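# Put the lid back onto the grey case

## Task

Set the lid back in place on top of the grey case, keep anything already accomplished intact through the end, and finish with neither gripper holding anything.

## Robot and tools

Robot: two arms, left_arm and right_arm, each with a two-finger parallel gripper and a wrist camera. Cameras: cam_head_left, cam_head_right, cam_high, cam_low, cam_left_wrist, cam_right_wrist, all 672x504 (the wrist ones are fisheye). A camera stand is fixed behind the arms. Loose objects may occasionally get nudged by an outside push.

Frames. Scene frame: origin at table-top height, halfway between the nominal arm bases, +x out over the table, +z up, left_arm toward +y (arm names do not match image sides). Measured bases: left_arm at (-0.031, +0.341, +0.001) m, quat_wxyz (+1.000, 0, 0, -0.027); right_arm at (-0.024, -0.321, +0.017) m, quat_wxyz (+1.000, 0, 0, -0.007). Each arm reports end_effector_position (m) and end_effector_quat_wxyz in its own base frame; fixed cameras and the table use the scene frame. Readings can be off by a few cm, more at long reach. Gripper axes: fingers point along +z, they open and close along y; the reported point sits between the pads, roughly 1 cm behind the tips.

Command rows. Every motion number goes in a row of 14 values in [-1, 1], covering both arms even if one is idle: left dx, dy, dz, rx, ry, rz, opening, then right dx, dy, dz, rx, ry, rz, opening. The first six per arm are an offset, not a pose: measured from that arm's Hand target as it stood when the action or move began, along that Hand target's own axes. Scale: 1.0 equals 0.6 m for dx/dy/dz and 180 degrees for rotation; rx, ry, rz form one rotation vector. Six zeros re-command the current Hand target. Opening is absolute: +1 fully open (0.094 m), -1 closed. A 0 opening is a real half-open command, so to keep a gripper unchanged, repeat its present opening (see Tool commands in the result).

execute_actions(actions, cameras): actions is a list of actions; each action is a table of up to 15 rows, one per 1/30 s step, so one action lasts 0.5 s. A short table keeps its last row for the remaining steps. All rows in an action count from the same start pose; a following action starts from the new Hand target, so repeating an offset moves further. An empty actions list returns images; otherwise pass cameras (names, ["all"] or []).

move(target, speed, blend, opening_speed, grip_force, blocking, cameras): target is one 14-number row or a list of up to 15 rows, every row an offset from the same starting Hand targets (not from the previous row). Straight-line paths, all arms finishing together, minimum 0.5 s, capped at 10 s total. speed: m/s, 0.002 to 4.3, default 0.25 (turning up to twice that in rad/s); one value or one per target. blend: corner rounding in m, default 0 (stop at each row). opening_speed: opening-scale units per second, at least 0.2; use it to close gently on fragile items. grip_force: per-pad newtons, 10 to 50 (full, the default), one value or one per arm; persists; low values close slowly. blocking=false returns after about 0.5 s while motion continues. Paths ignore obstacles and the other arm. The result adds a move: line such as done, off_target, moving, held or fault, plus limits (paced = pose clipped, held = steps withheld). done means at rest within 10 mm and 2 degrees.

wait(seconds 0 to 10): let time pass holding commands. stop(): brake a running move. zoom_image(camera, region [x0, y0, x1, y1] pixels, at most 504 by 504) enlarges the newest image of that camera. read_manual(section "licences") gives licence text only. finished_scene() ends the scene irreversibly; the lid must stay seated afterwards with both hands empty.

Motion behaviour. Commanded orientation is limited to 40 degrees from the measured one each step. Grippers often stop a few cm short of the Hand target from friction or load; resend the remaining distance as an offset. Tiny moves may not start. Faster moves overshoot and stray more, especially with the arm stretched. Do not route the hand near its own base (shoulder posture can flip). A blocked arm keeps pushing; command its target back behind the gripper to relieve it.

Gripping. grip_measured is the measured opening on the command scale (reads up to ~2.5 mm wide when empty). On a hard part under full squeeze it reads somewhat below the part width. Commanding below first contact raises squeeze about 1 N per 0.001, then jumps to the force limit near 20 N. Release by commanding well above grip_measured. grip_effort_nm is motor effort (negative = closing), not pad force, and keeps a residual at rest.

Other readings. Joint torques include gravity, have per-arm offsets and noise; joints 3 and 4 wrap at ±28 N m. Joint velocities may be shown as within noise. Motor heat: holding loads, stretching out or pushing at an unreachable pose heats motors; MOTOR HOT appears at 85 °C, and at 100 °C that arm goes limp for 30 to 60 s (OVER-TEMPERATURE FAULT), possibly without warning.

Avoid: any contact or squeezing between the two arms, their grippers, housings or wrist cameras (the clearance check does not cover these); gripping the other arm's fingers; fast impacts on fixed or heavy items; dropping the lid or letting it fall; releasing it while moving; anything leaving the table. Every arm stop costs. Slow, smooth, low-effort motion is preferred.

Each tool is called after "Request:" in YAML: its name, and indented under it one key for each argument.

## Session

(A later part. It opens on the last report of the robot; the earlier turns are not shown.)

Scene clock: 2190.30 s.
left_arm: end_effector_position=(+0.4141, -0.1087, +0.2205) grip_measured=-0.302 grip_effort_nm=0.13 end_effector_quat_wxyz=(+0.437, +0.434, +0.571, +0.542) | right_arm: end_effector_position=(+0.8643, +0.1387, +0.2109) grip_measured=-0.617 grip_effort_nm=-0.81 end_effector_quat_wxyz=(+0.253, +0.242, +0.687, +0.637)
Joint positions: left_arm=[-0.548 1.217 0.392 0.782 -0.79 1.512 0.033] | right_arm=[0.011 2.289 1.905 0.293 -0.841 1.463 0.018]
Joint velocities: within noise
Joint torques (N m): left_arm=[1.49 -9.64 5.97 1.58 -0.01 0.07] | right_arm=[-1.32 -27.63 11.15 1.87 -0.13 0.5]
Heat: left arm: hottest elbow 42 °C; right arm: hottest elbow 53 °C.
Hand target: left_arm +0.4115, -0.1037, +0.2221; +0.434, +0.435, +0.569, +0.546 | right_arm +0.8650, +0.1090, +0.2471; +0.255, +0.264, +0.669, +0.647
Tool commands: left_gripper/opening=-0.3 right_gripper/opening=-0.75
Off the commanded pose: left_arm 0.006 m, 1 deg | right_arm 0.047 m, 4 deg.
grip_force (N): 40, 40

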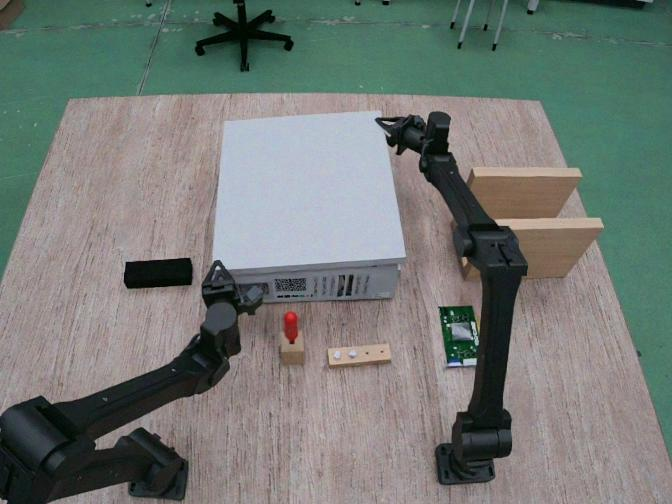

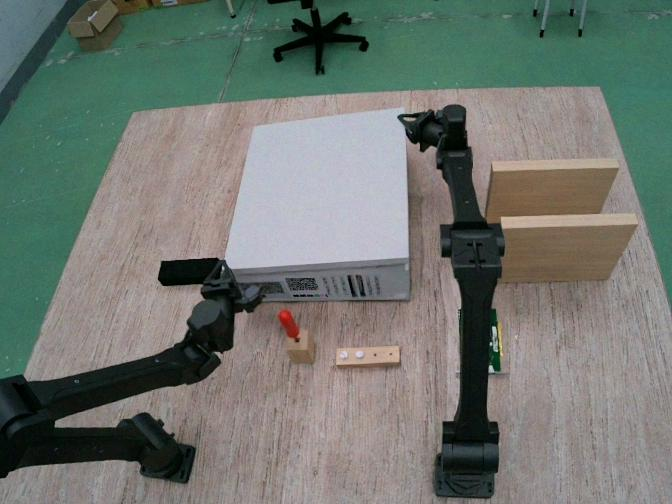

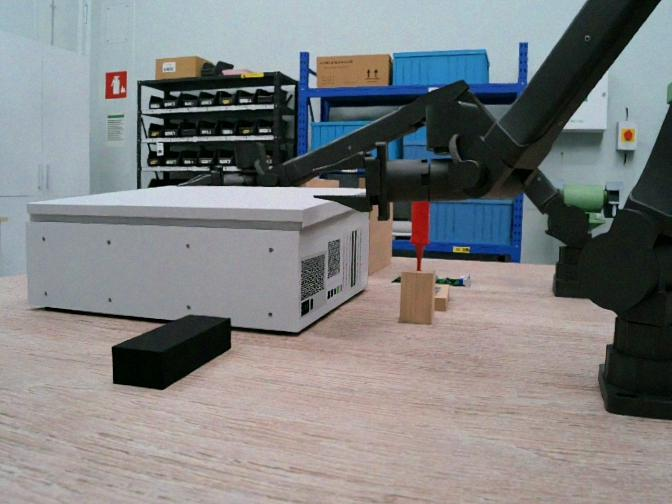

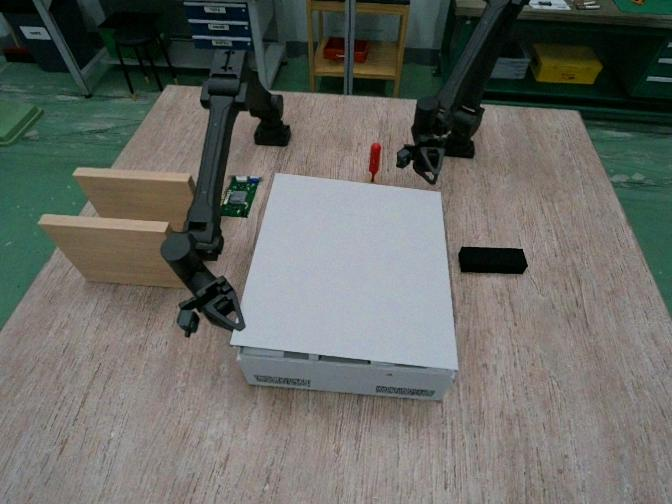

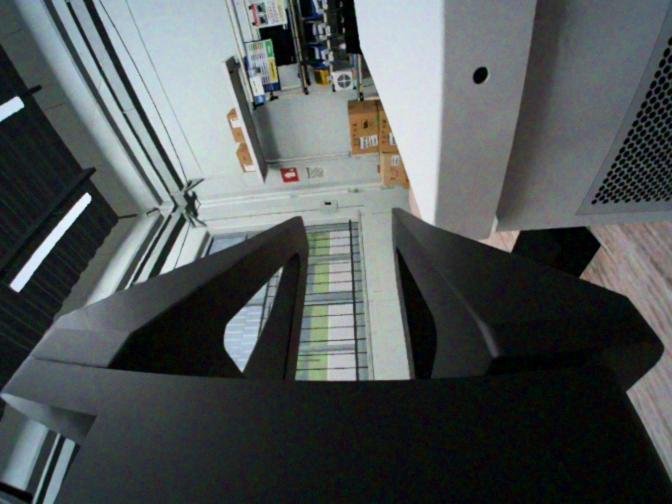

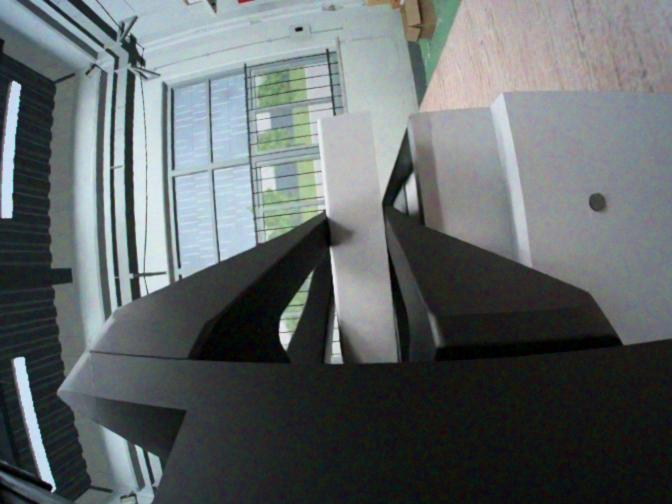

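Request:
move:
  target: [0, 0, -0.03, 0, 0, 0, -0.3, 0, -0.02, 0, 0, 0, 0, -0.75]
  speed: 0.05
  cameras: ["cam_low", "cam_right_wrist"]

Request:
zoom_image:
  camera: "cam_right_wrist"
  region: [300, 80, 540, 260]

Scene clock: 2215.47 s.
left_arm: end_effector_position=(+0.3985, -0.1075, +0.2221) grip_measured=-0.302 grip_effort_nm=0.13 end_effector_quat_wxyz=(+0.435, +0.431, +0.573, +0.545) | right_arm: end_effector_position=(+0.8634, +0.1387, +0.2092) grip_measured=-0.617 grip_effort_nm=-0.81 end_effector_quat_wxyz=(+0.254, +0.241, +0.687, +0.637)
Joint positions: left_arm=[-0.579 1.171 0.364 0.766 -0.832 1.512 0.033] | right_arm=[0.011 2.289 1.899 0.301 -0.841 1.463 0.018]
Joint torques (N m): left_arm=[0.26 -8.82 5.98 1.59 -0.17 0.03] | right_arm=[-1.32 -26.58 10.63 2.52 -0.14 0.49]
Heat: left arm: hottest elbow 41 °C; right arm: hottest elbow 53 °C.
Hand target: left_arm +0.3941, -0.1079, +0.2225; +0.433, +0.435, +0.570, +0.546 | right_arm +0.8647, +0.1087, +0.2350; +0.255, +0.265, +0.669, +0.646
Off the commanded pose: left_arm 0.005 m, 1 deg | right_arm 0.040 m, 4 deg.
grip_force (N): 40, 40
move: off_target (right_arm)
Images, in order (width x height): cam_low 672x504, cam_right_wrist 672x504.

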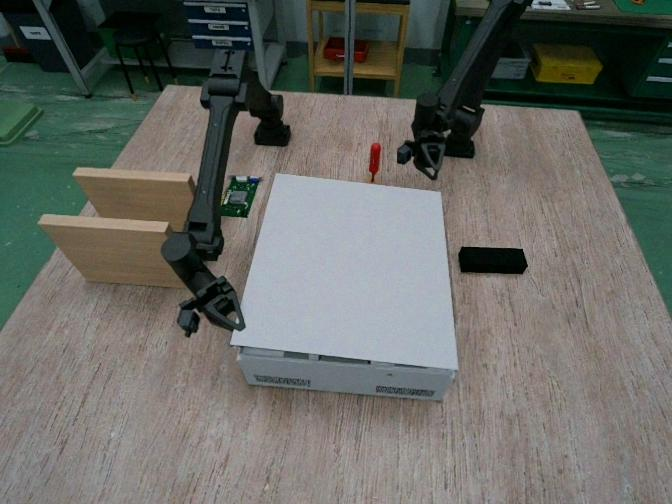

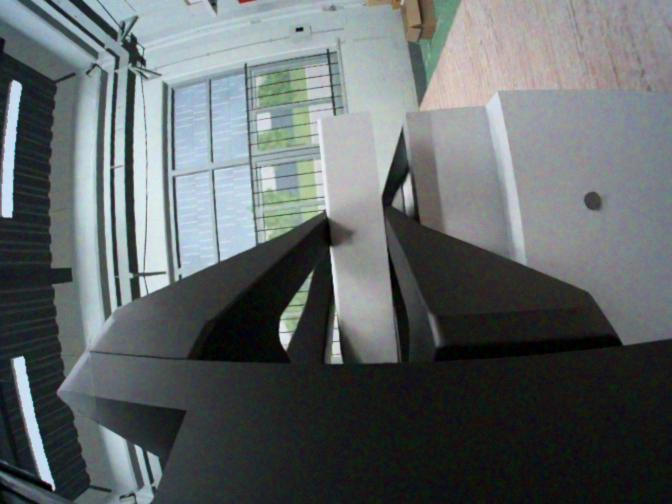

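Scaled by 2.100 from the camera's 672x504 image, which has a finer 960x720 frame.

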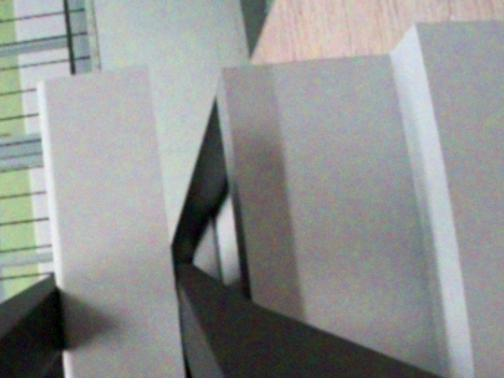

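Request:
move:
  target: [0, 0, 0, 0, 0, 0, -0.3, 0, -0.02, 0, 0, 0, 0, -0.75]
  speed: 0.05
  cameras: ["cam_right_wrist"]

Request:
zoom_image:
  camera: "cam_right_wrist"
  region: [300, 80, 540, 260]

Scene clock: 2221.00 s.
left_arm: end_effector_position=(+0.3985, -0.1077, +0.2220) grip_measured=-0.302 grip_effort_nm=0.13 end_effector_quat_wxyz=(+0.435, +0.431, +0.573, +0.545) | right_arm: end_effector_position=(+0.8619, +0.1385, +0.2064) grip_measured=-0.617 grip_effort_nm=-0.81 end_effector_quat_wxyz=(+0.255, +0.242, +0.684, +0.639)
Joint positions: left_arm=[-0.58 1.171 0.364 0.766 -0.832 1.512 0.033] | right_arm=[0.011 2.289 1.887 0.322 -0.839 1.471 0.018]
Joint torques (N m): left_arm=[0.44 -8.82 6 1.51 -0.15 0.05] | right_arm=[-1.2 -25.47 10.59 2.66 -0.22 0.4]
Heat: left arm: hottest elbow 41 °C; right arm: hottest elbow 53 °C.
Hand target: left_arm +0.3940, -0.1080, +0.2225; +0.434, +0.435, +0.569, +0.546 | right_arm +0.8644, +0.1085, +0.2230; +0.255, +0.264, +0.669, +0.647
Off the commanded pose: left_arm 0.004 m, 1 deg | right_arm 0.034 m, 3 deg.
grip_force (N): 40, 40
move: off_target (right_arm)
Images, in order (width x height): cam_right_wrist 672x504.

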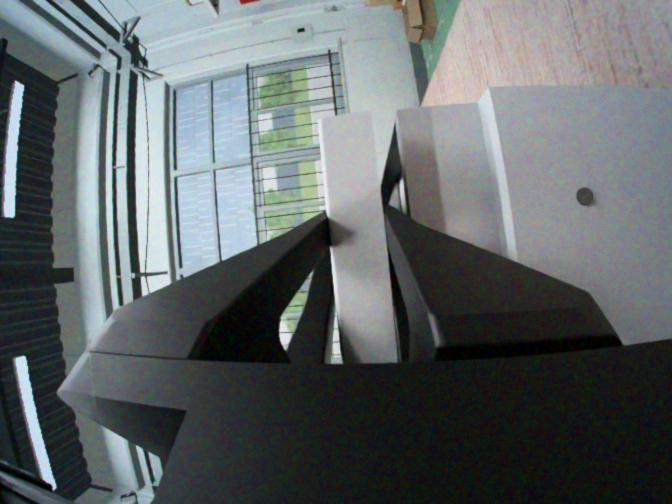

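Scaled by 2.100 from the camera's 672x504 image, which has a finer 960x720 frame.

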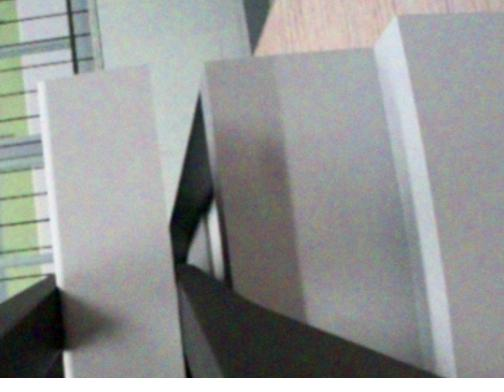

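Request:
move:
  target: [0, 0, 0, 0, 0, 0, -0.3, 0, -0.015, 0, 0, 0, 0, -0.75]
  speed: 0.05
  cameras: ["cam_right_wrist"]

Request:
zoom_image:
  camera: "cam_right_wrist"
  region: [300, 80, 540, 260]

Scene clock: 2226.67 s.
left_arm: end_effector_position=(+0.3985, -0.1077, +0.2220) grip_measured=-0.302 grip_effort_nm=0.13 end_effector_quat_wxyz=(+0.435, +0.431, +0.573, +0.545) | right_arm: end_effector_position=(+0.8613, +0.1384, +0.2028) grip_measured=-0.617 grip_effort_nm=-0.81 end_effector_quat_wxyz=(+0.255, +0.242, +0.682, +0.641)
Joint positions: left_arm=[-0.58 1.171 0.364 0.766 -0.832 1.512 0.033] | right_arm=[0.011 2.292 1.879 0.341 -0.838 1.479 0.018]
Joint torques (N m): left_arm=[0.32 -8.82 6.06 1.52 -0.16 0.04] | right_arm=[-1.44 -24.94 10.5 2.56 -0.26 0.35]
Heat: left arm: hottest elbow 41 °C; right arm: hottest elbow 54 °C.
Hand target: left_arm +0.3940, -0.1080, +0.2225; +0.434, +0.435, +0.569, +0.546 | right_arm +0.8642, +0.1082, +0.2143; +0.255, +0.264, +0.669, +0.647
Off the commanded pose: left_arm 0.004 m, 1 deg | right_arm 0.032 m, 3 deg.
grip_force (N): 40, 40
move: off_target (right_arm)
Images, in order (width x height): cam_right_wrist 672x504.

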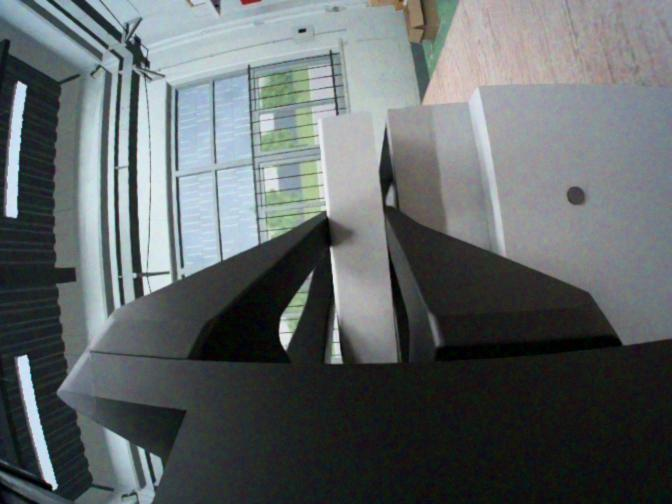

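Scaled by 2.100 from the camera's 672x504 image, which has a finer 960x720 frame.

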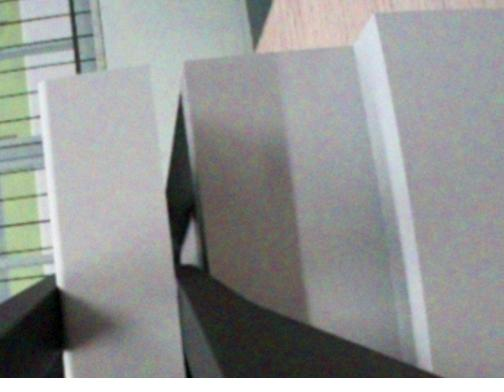

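Request:
move:
  target: [0, 0, 0, 0, 0, 0, -0.3, 0, -0.004, 0, 0, 0, 0, -0.48]
  speed: 0.05
  opening_speed: 0.3
  cameras: ["cam_right_wrist"]

Request:
zoom_image:
  camera: "cam_right_wrist"
  region: [300, 80, 540, 260]

Scene clock: 2237.53 s.
left_arm: end_effector_position=(+0.3985, -0.1077, +0.2220) grip_measured=-0.302 grip_effort_nm=0.12 end_effector_quat_wxyz=(+0.435, +0.431, +0.573, +0.545) | right_arm: end_effector_position=(+0.8612, +0.1386, +0.2024) grip_measured=-0.483 grip_effort_nm=0.18 end_effector_quat_wxyz=(+0.242, +0.255, +0.677, +0.646)
Joint positions: left_arm=[-0.58 1.171 0.364 0.766 -0.832 1.512 0.033] | right_arm=[0.011 2.293 1.879 0.343 -0.84 1.52 0.024]
Joint torques (N m): left_arm=[0.38 -8.64 6.01 1.5 -0.15 0.05] | right_arm=[-1.38 -24.94 10.3 2.78 -0.17 0.01]
Heat: left arm: hottest elbow 41 °C; right arm: hottest elbow 53 °C.
Hand target: left_arm +0.3940, -0.1080, +0.2225; +0.434, +0.435, +0.569, +0.546 | right_arm +0.8641, +0.1082, +0.2117; +0.255, +0.264, +0.669, +0.647
Off the commanded pose: left_arm 0.004 m, 1 deg | right_arm 0.032 m, 2 deg.
grip_force (N): 40, 40
move: off_target (right_arm)
Images, in order (width x height): cam_right_wrist 672x504.

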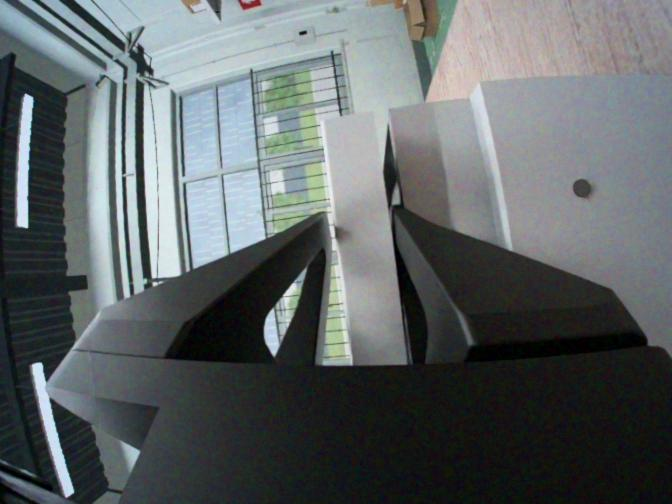

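Scaled by 2.100 from the camera's 672x504 image, which has a finer 960x720 frame.

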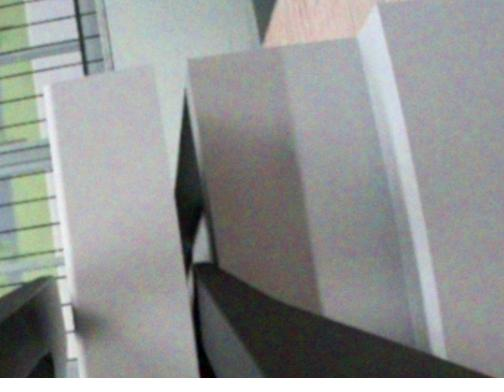

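Request:
move:
  target: [0, 0, 0, 0, 0, 0, -0.3, -0.0091, 0, -0.0097, 0, 0, 0, -0.48]
  speed: 0.05
  cameras: ["cam_right_wrist", "cam_high", "cam_low"]

Request:
zoom_image:
  camera: "cam_right_wrist"
  region: [300, 80, 540, 260]

Request:
zoom_image:
  camera: "cam_low"
  region: [200, 290, 480, 410]

Scene clock: 2244.13 s.
left_arm: end_effector_position=(+0.3985, -0.1077, +0.2220) grip_measured=-0.302 grip_effort_nm=0.13 end_effector_quat_wxyz=(+0.435, +0.431, +0.573, +0.545) | right_arm: end_effector_position=(+0.8606, +0.1383, +0.2024) grip_measured=-0.483 grip_effort_nm=0.18 end_effector_quat_wxyz=(+0.240, +0.254, +0.678, +0.647)
Joint positions: left_arm=[-0.58 1.171 0.364 0.766 -0.832 1.512 0.033] | right_arm=[0.01 2.293 1.879 0.343 -0.846 1.52 0.024]
Joint torques (N m): left_arm=[0.44 -8.88 6.04 1.52 -0.17 0.04] | right_arm=[-1.9 -24.7 10.35 2.69 -0.31 -0.04]
Heat: left arm: hottest elbow 41 °C; right arm: hottest elbow 53 °C.
Hand target: left_arm +0.3940, -0.1080, +0.2225; +0.434, +0.435, +0.569, +0.546 | right_arm +0.8642, +0.1002, +0.2119; +0.255, +0.264, +0.669, +0.646
Off the commanded pose: left_arm 0.004 m, 1 deg | right_arm 0.039 m, 2 deg.
grip_force (N): 40, 40
move: off_target (right_arm)
Images, in order (width x height): cam_high 672x504, cam_low 672x504, cam_right_wrist 672x504.

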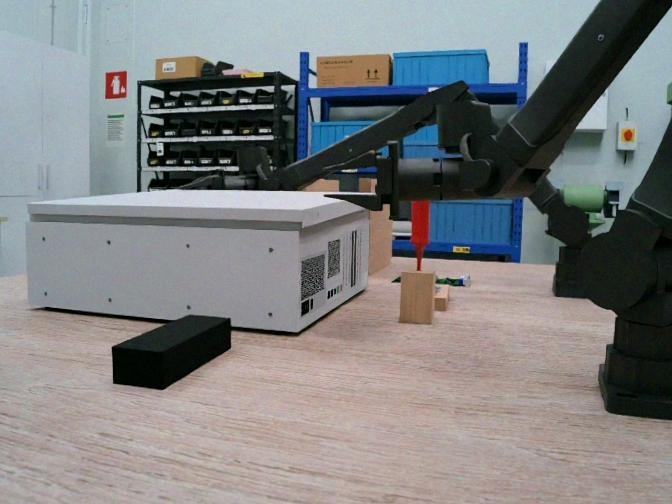

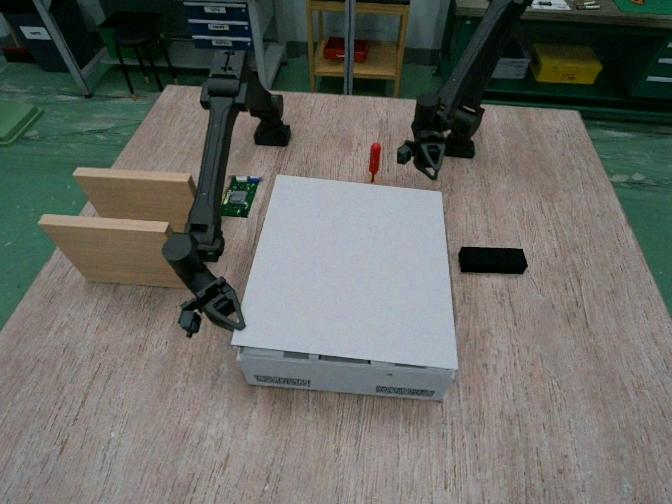

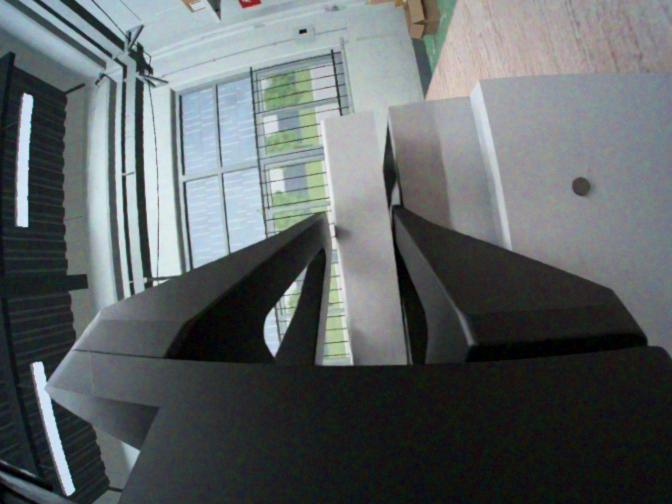

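Scaled by 2.100 from the camera's 672x504 image, which has a finer 960x720 frame.

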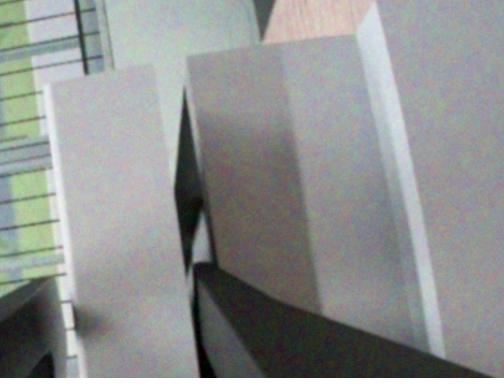

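Scaled by 1.800 from the camera's 672x504 image, which has a finer 960x720 frame.

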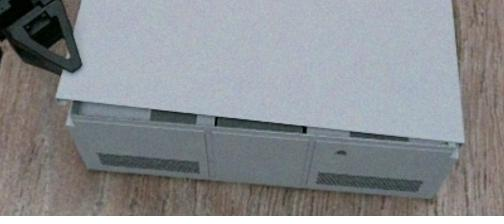

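Request:
move:
  target: [0, 0, 0, 0, 0, 0, -0.3, -0.0069, 0, -0.0073, 0, 0, 0, -0.48]
  speed: 0.05
  cameras: ["cam_right_wrist"]

Request:
zoom_image:
  camera: "cam_right_wrist"
  region: [300, 80, 540, 260]

Scene clock: 2249.33 s.
left_arm: end_effector_position=(+0.3985, -0.1077, +0.2220) grip_measured=-0.302 grip_effort_nm=0.12 end_effector_quat_wxyz=(+0.435, +0.431, +0.573, +0.545) | right_arm: end_effector_position=(+0.8595, +0.1375, +0.2025) grip_measured=-0.483 grip_effort_nm=0.18 end_effector_quat_wxyz=(+0.238, +0.251, +0.678, +0.648)
Joint positions: left_arm=[-0.58 1.171 0.364 0.766 -0.832 1.512 0.033] | right_arm=[0.008 2.293 1.879 0.343 -0.857 1.52 0.024]
Joint torques (N m): left_arm=[0.32 -8.94 6.02 1.48 -0.16 0.05] | right_arm=[-2.49 -24.76 10.35 2.65 -0.24 -0.06]
Heat: left arm: hottest elbow 41 °C; right arm: hottest elbow 53 °C.
Hand target: left_arm +0.3940, -0.1080, +0.2225; +0.434, +0.435, +0.569, +0.546 | right_arm +0.8642, +0.0944, +0.2120; +0.255, +0.264, +0.669, +0.647
Off the commanded pose: left_arm 0.004 m, 1 deg | right_arm 0.045 m, 3 deg.
grip_force (N): 40, 40
move: off_target (right_arm)
Images, in order (width x height): cam_right_wrist 672x504.

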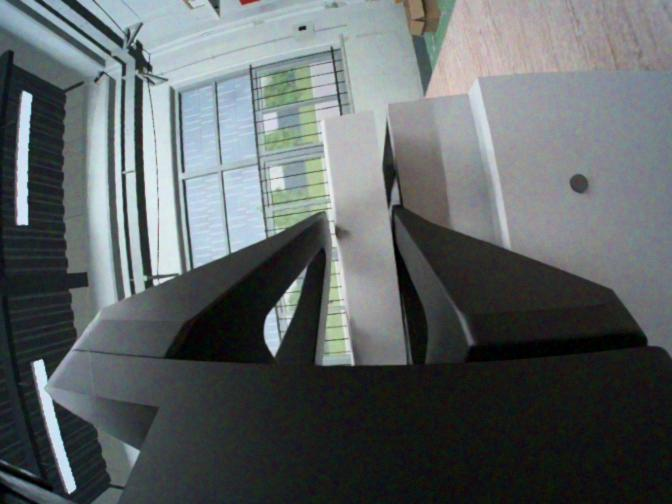

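Scaled by 2.100 from the camera's 672x504 image, which has a finer 960x720 frame.

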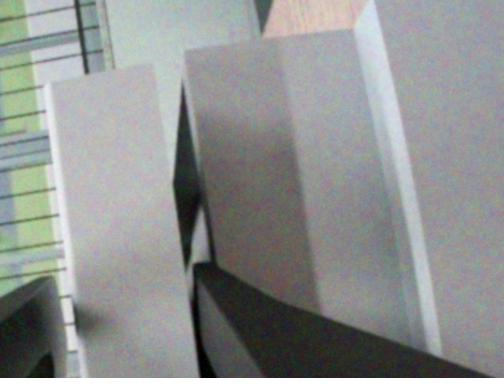

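Request:
move:
  target: [0, 0, 0, 0, 0, 0, -0.3, -0.0057, 0, -0.0061, 0, 0, 0, -0.48]
  speed: 0.05
  cameras: ["cam_right_wrist"]

Request:
zoom_image:
  camera: "cam_right_wrist"
  region: [300, 80, 540, 260]

Scene clock: 2265.83 s.
left_arm: end_effector_position=(+0.3985, -0.1077, +0.2220) grip_measured=-0.302 grip_effort_nm=0.13 end_effector_quat_wxyz=(+0.435, +0.431, +0.573, +0.545) | right_arm: end_effector_position=(+0.8587, +0.1356, +0.2026) grip_measured=-0.482 grip_effort_nm=0.17 end_effector_quat_wxyz=(+0.236, +0.249, +0.679, +0.649)
Joint positions: left_arm=[-0.58 1.171 0.364 0.766 -0.832 1.512 0.033] | right_arm=[0.004 2.293 1.879 0.343 -0.866 1.52 0.024]
Joint torques (N m): left_arm=[0.26 -8.7 6.05 1.51 -0.15 0.04] | right_arm=[-2.96 -24.88 10.39 2.61 -0.13 -0.04]
Heat: left arm: hottest elbow 41 °C; right arm: hottest elbow 53 °C.
Hand target: left_arm +0.3940, -0.1080, +0.2225; +0.434, +0.435, +0.569, +0.546 | right_arm +0.8641, +0.0894, +0.2121; +0.255, +0.264, +0.669, +0.647
Off the commanded pose: left_arm 0.004 m, 1 deg | right_arm 0.048 m, 3 deg.
grip_force (N): 40, 40
move: off_target (right_arm)
Images, in order (width x height): cam_right_wrist 672x504.

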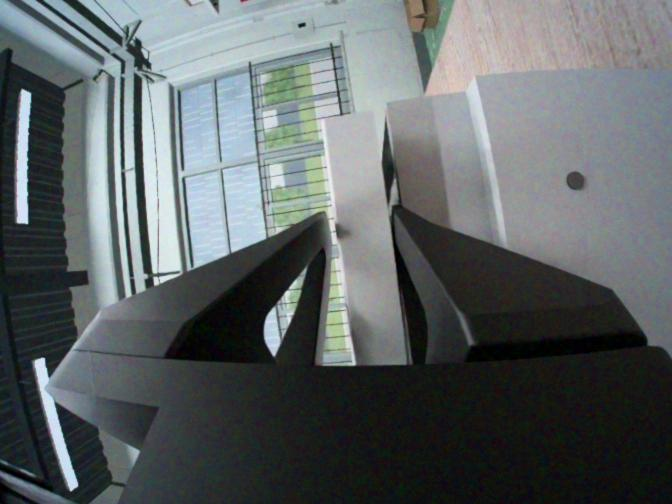

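Scaled by 2.100 from the camera's 672x504 image, which has a finer 960x720 frame.

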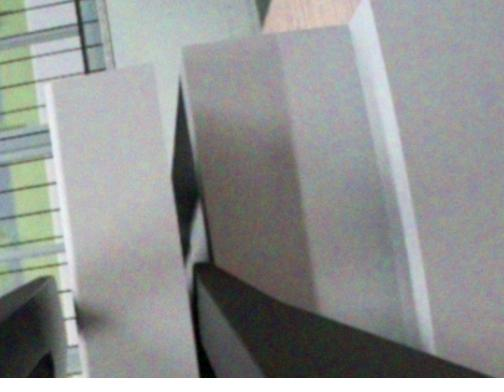

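Request:
execute_actions:
  actions: []

Request:
zoom_image:
  camera: "cam_high"
  region: [0, 160, 400, 340]

Request:
zoom_image:
  camera: "cam_high"
  region: [260, 160, 380, 250]

Request:
zoom_image:
  camera: "cam_high"
  region: [0, 175, 120, 265]

Request:
zoom_image:
  camera: "cam_head_right"
  region: [200, 90, 440, 310]

Request:
zoom_image:
  camera: "cam_low"
  region: [200, 290, 480, 410]

Scene clock: 2276.70 s.
left_arm: end_effector_position=(+0.3985, -0.1077, +0.2220) grip_measured=-0.302 grip_effort_nm=0.13 end_effector_quat_wxyz=(+0.435, +0.431, +0.573, +0.545) | right_arm: end_effector_position=(+0.8587, +0.1356, +0.2026) grip_measured=-0.482 grip_effort_nm=0.17 end_effector_quat_wxyz=(+0.236, +0.249, +0.679, +0.649)
Joint positions: left_arm=[-0.58 1.171 0.364 0.766 -0.832 1.512 0.033] | right_arm=[0.004 2.293 1.879 0.343 -0.866 1.52 0.024]
Joint velocities: within noise
Joint torques (N m): left_arm=[0.26 -8.76 6 1.47 -0.17 0.04] | right_arm=[-2.55 -24.76 10.39 2.61 -0.12 -0.05]
Heat: left arm: hottest elbow 41 °C; right arm: hottest elbow 53 °C.
Hand target: left_arm +0.3940, -0.1080, +0.2225; +0.434, +0.435, +0.569, +0.546 | right_arm +0.8641, +0.0894, +0.2121; +0.255, +0.264, +0.669, +0.647
Tool commands: left_gripper/opening=-0.3 right_gripper/opening=-0.48
Off the commanded pose: left_arm 0.004 m, 1 deg | right_arm 0.048 m, 3 deg.
grip_force (N): 40, 40

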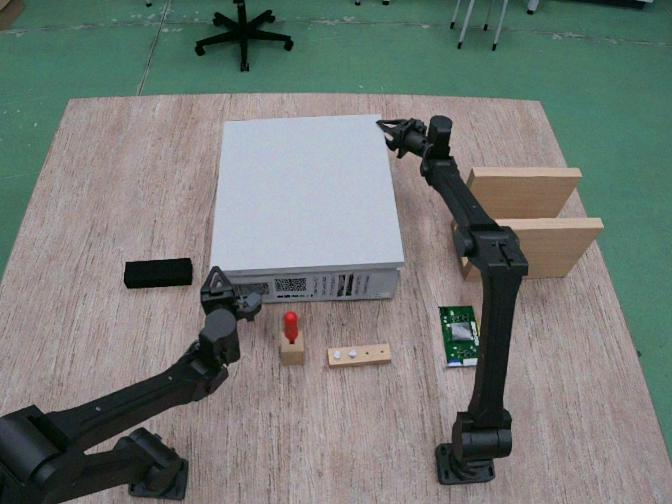

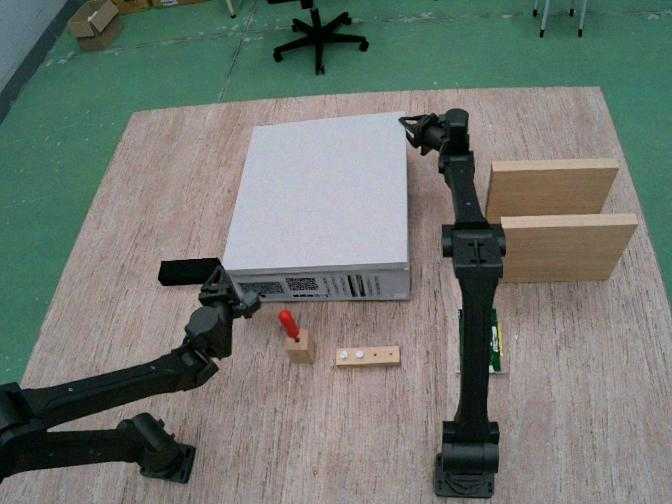

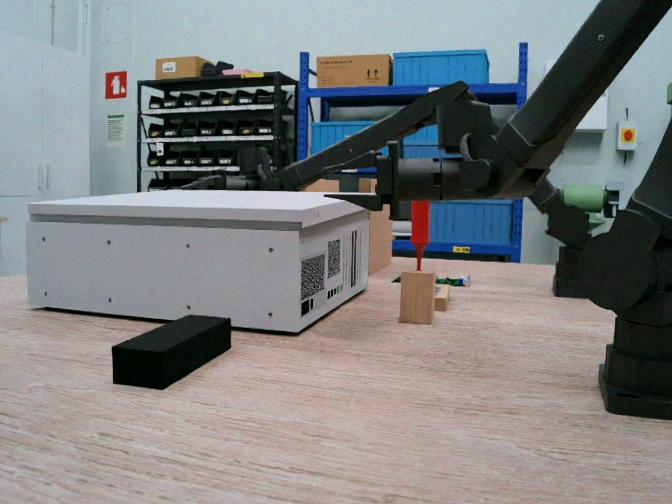

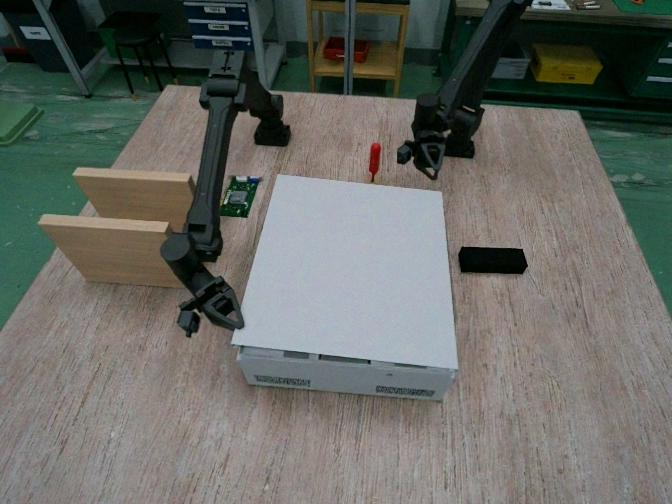

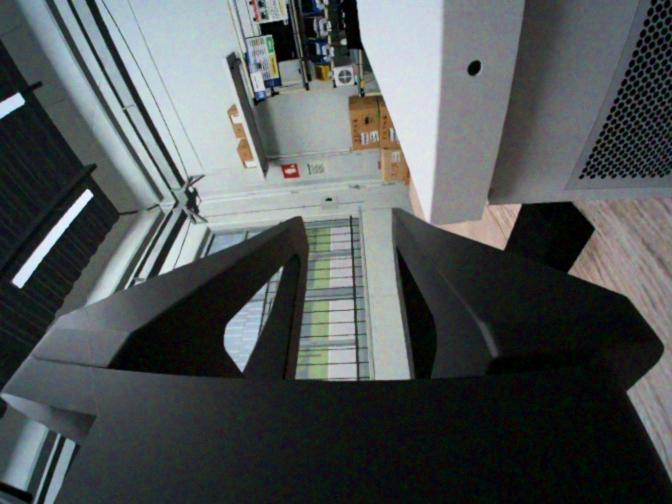

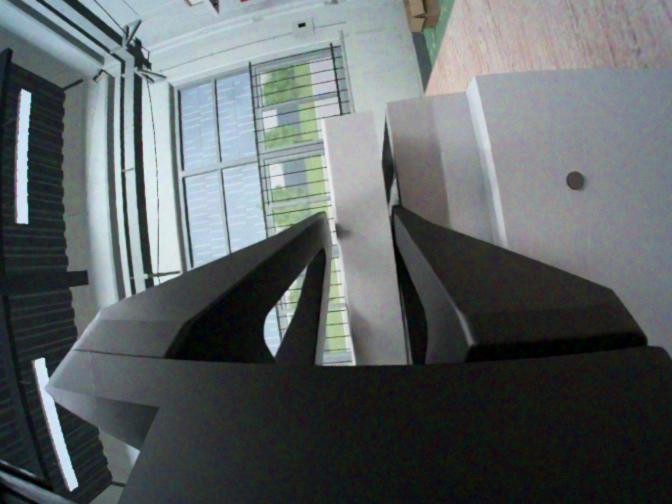

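Scaled by 1.260 from the camera's 672x504 image, which has a finer 960x720 frame.

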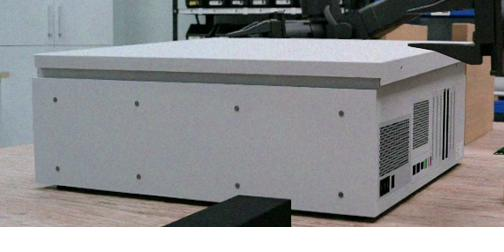

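Scaled by 4.200 from the camera's 672x504 image, which has a finer 960x720 frame.

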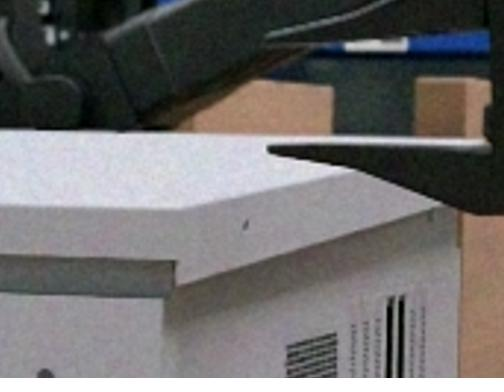

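Scaled by 4.200 from the camera's 672x504 image, which has a finer 960x720 frame.

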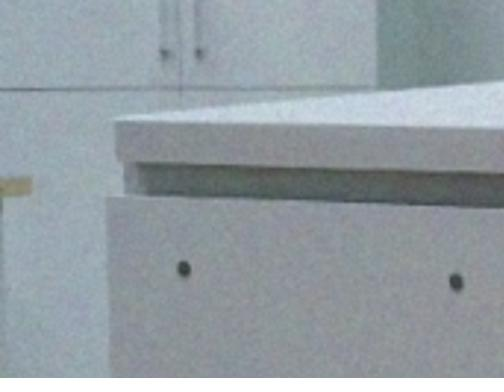

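Scaled by 2.100 from the camera's 672x504 image, which has a finer 960x720 frame.

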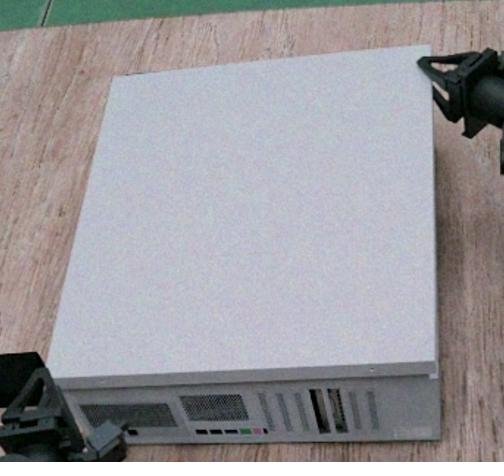

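Scaled by 1.800 from the camera's 672x504 image, which has a finer 960x720 frame.

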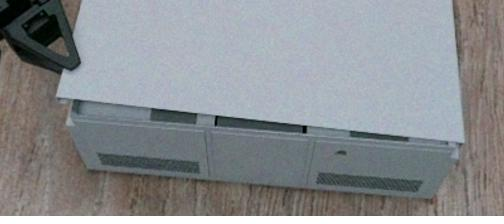

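Request:
move:
  target: [0, 0, 0, 0, 0, 0, -0.3, -0.0085, 0, -0.0085, 0, 0, 0, -0.48]
  speed: 0.05
  cameras: ["cam_right_wrist", "cam_high"]

Request:
zoom_image:
  camera: "cam_right_wrist"
  region: [300, 80, 540, 260]

Request:
zoom_image:
  camera: "cam_high"
  region: [0, 175, 120, 265]

Scene clock: 2287.37 s.
left_arm: end_effector_position=(+0.3985, -0.1077, +0.2220) grip_measured=-0.302 grip_effort_nm=0.13 end_effector_quat_wxyz=(+0.435, +0.431, +0.573, +0.545) | right_arm: end_effector_position=(+0.8620, +0.0895, +0.1861) grip_measured=-0.482 grip_effort_nm=0.14 end_effector_quat_wxyz=(+0.241, +0.273, +0.675, +0.641)
Joint positions: left_arm=[-0.58 1.171 0.364 0.766 -0.832 1.512 0.033] | right_arm=[-0.051 2.304 1.865 0.343 -0.876 1.522 0.024]
Joint torques (N m): left_arm=[0.32 -8.82 6.02 1.44 -0.16 0.05] | right_arm=[0.5 -25.52 11.93 2.48 -0.15 -0.07]
Heat: left arm: hottest elbow 41 °C; right arm: hottest elbow 53 °C.
Hand target: left_arm +0.3940, -0.1080, +0.2225; +0.434, +0.435, +0.569, +0.546 | right_arm +0.8644, +0.0821, +0.2125; +0.255, +0.264, +0.669, +0.646
Off the commanded pose: left_arm 0.004 m, 1 deg | right_arm 0.027 m, 2 deg.
grip_force (N): 40, 40
move: off_target (right_arm)
Images, in order (width x height): cam_high 672x504, cam_right_wrist 672x504.

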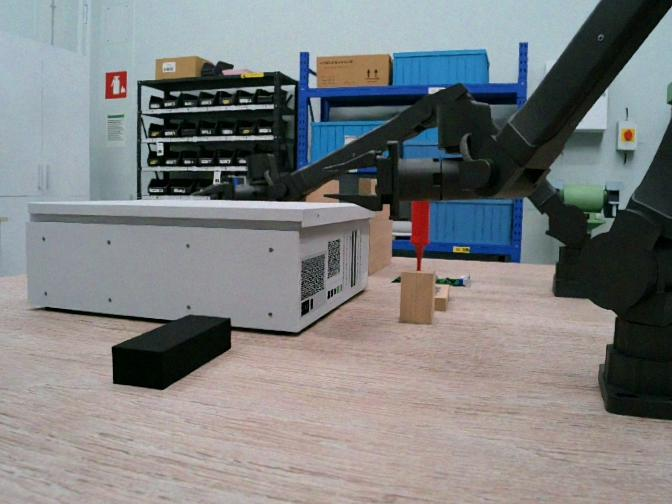

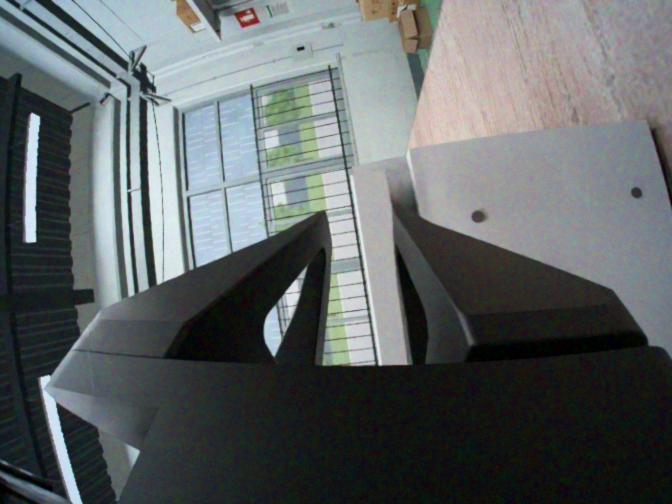

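Scaled by 2.100 from the camera's 672x504 image, which has a finer 960x720 frame.

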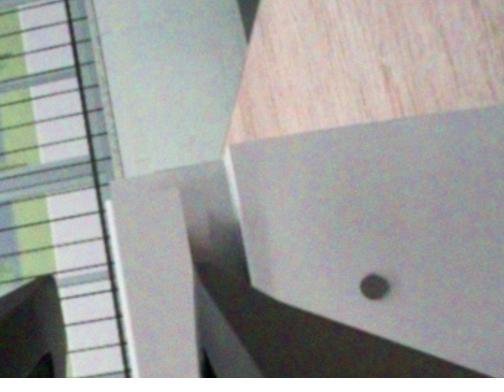

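Scaled by 4.200 from the camera's 672x504 image, which has a finer 960x720 frame.

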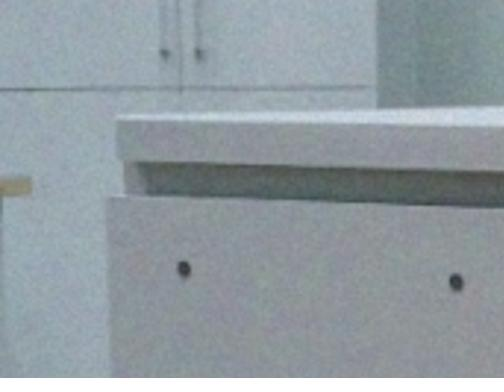

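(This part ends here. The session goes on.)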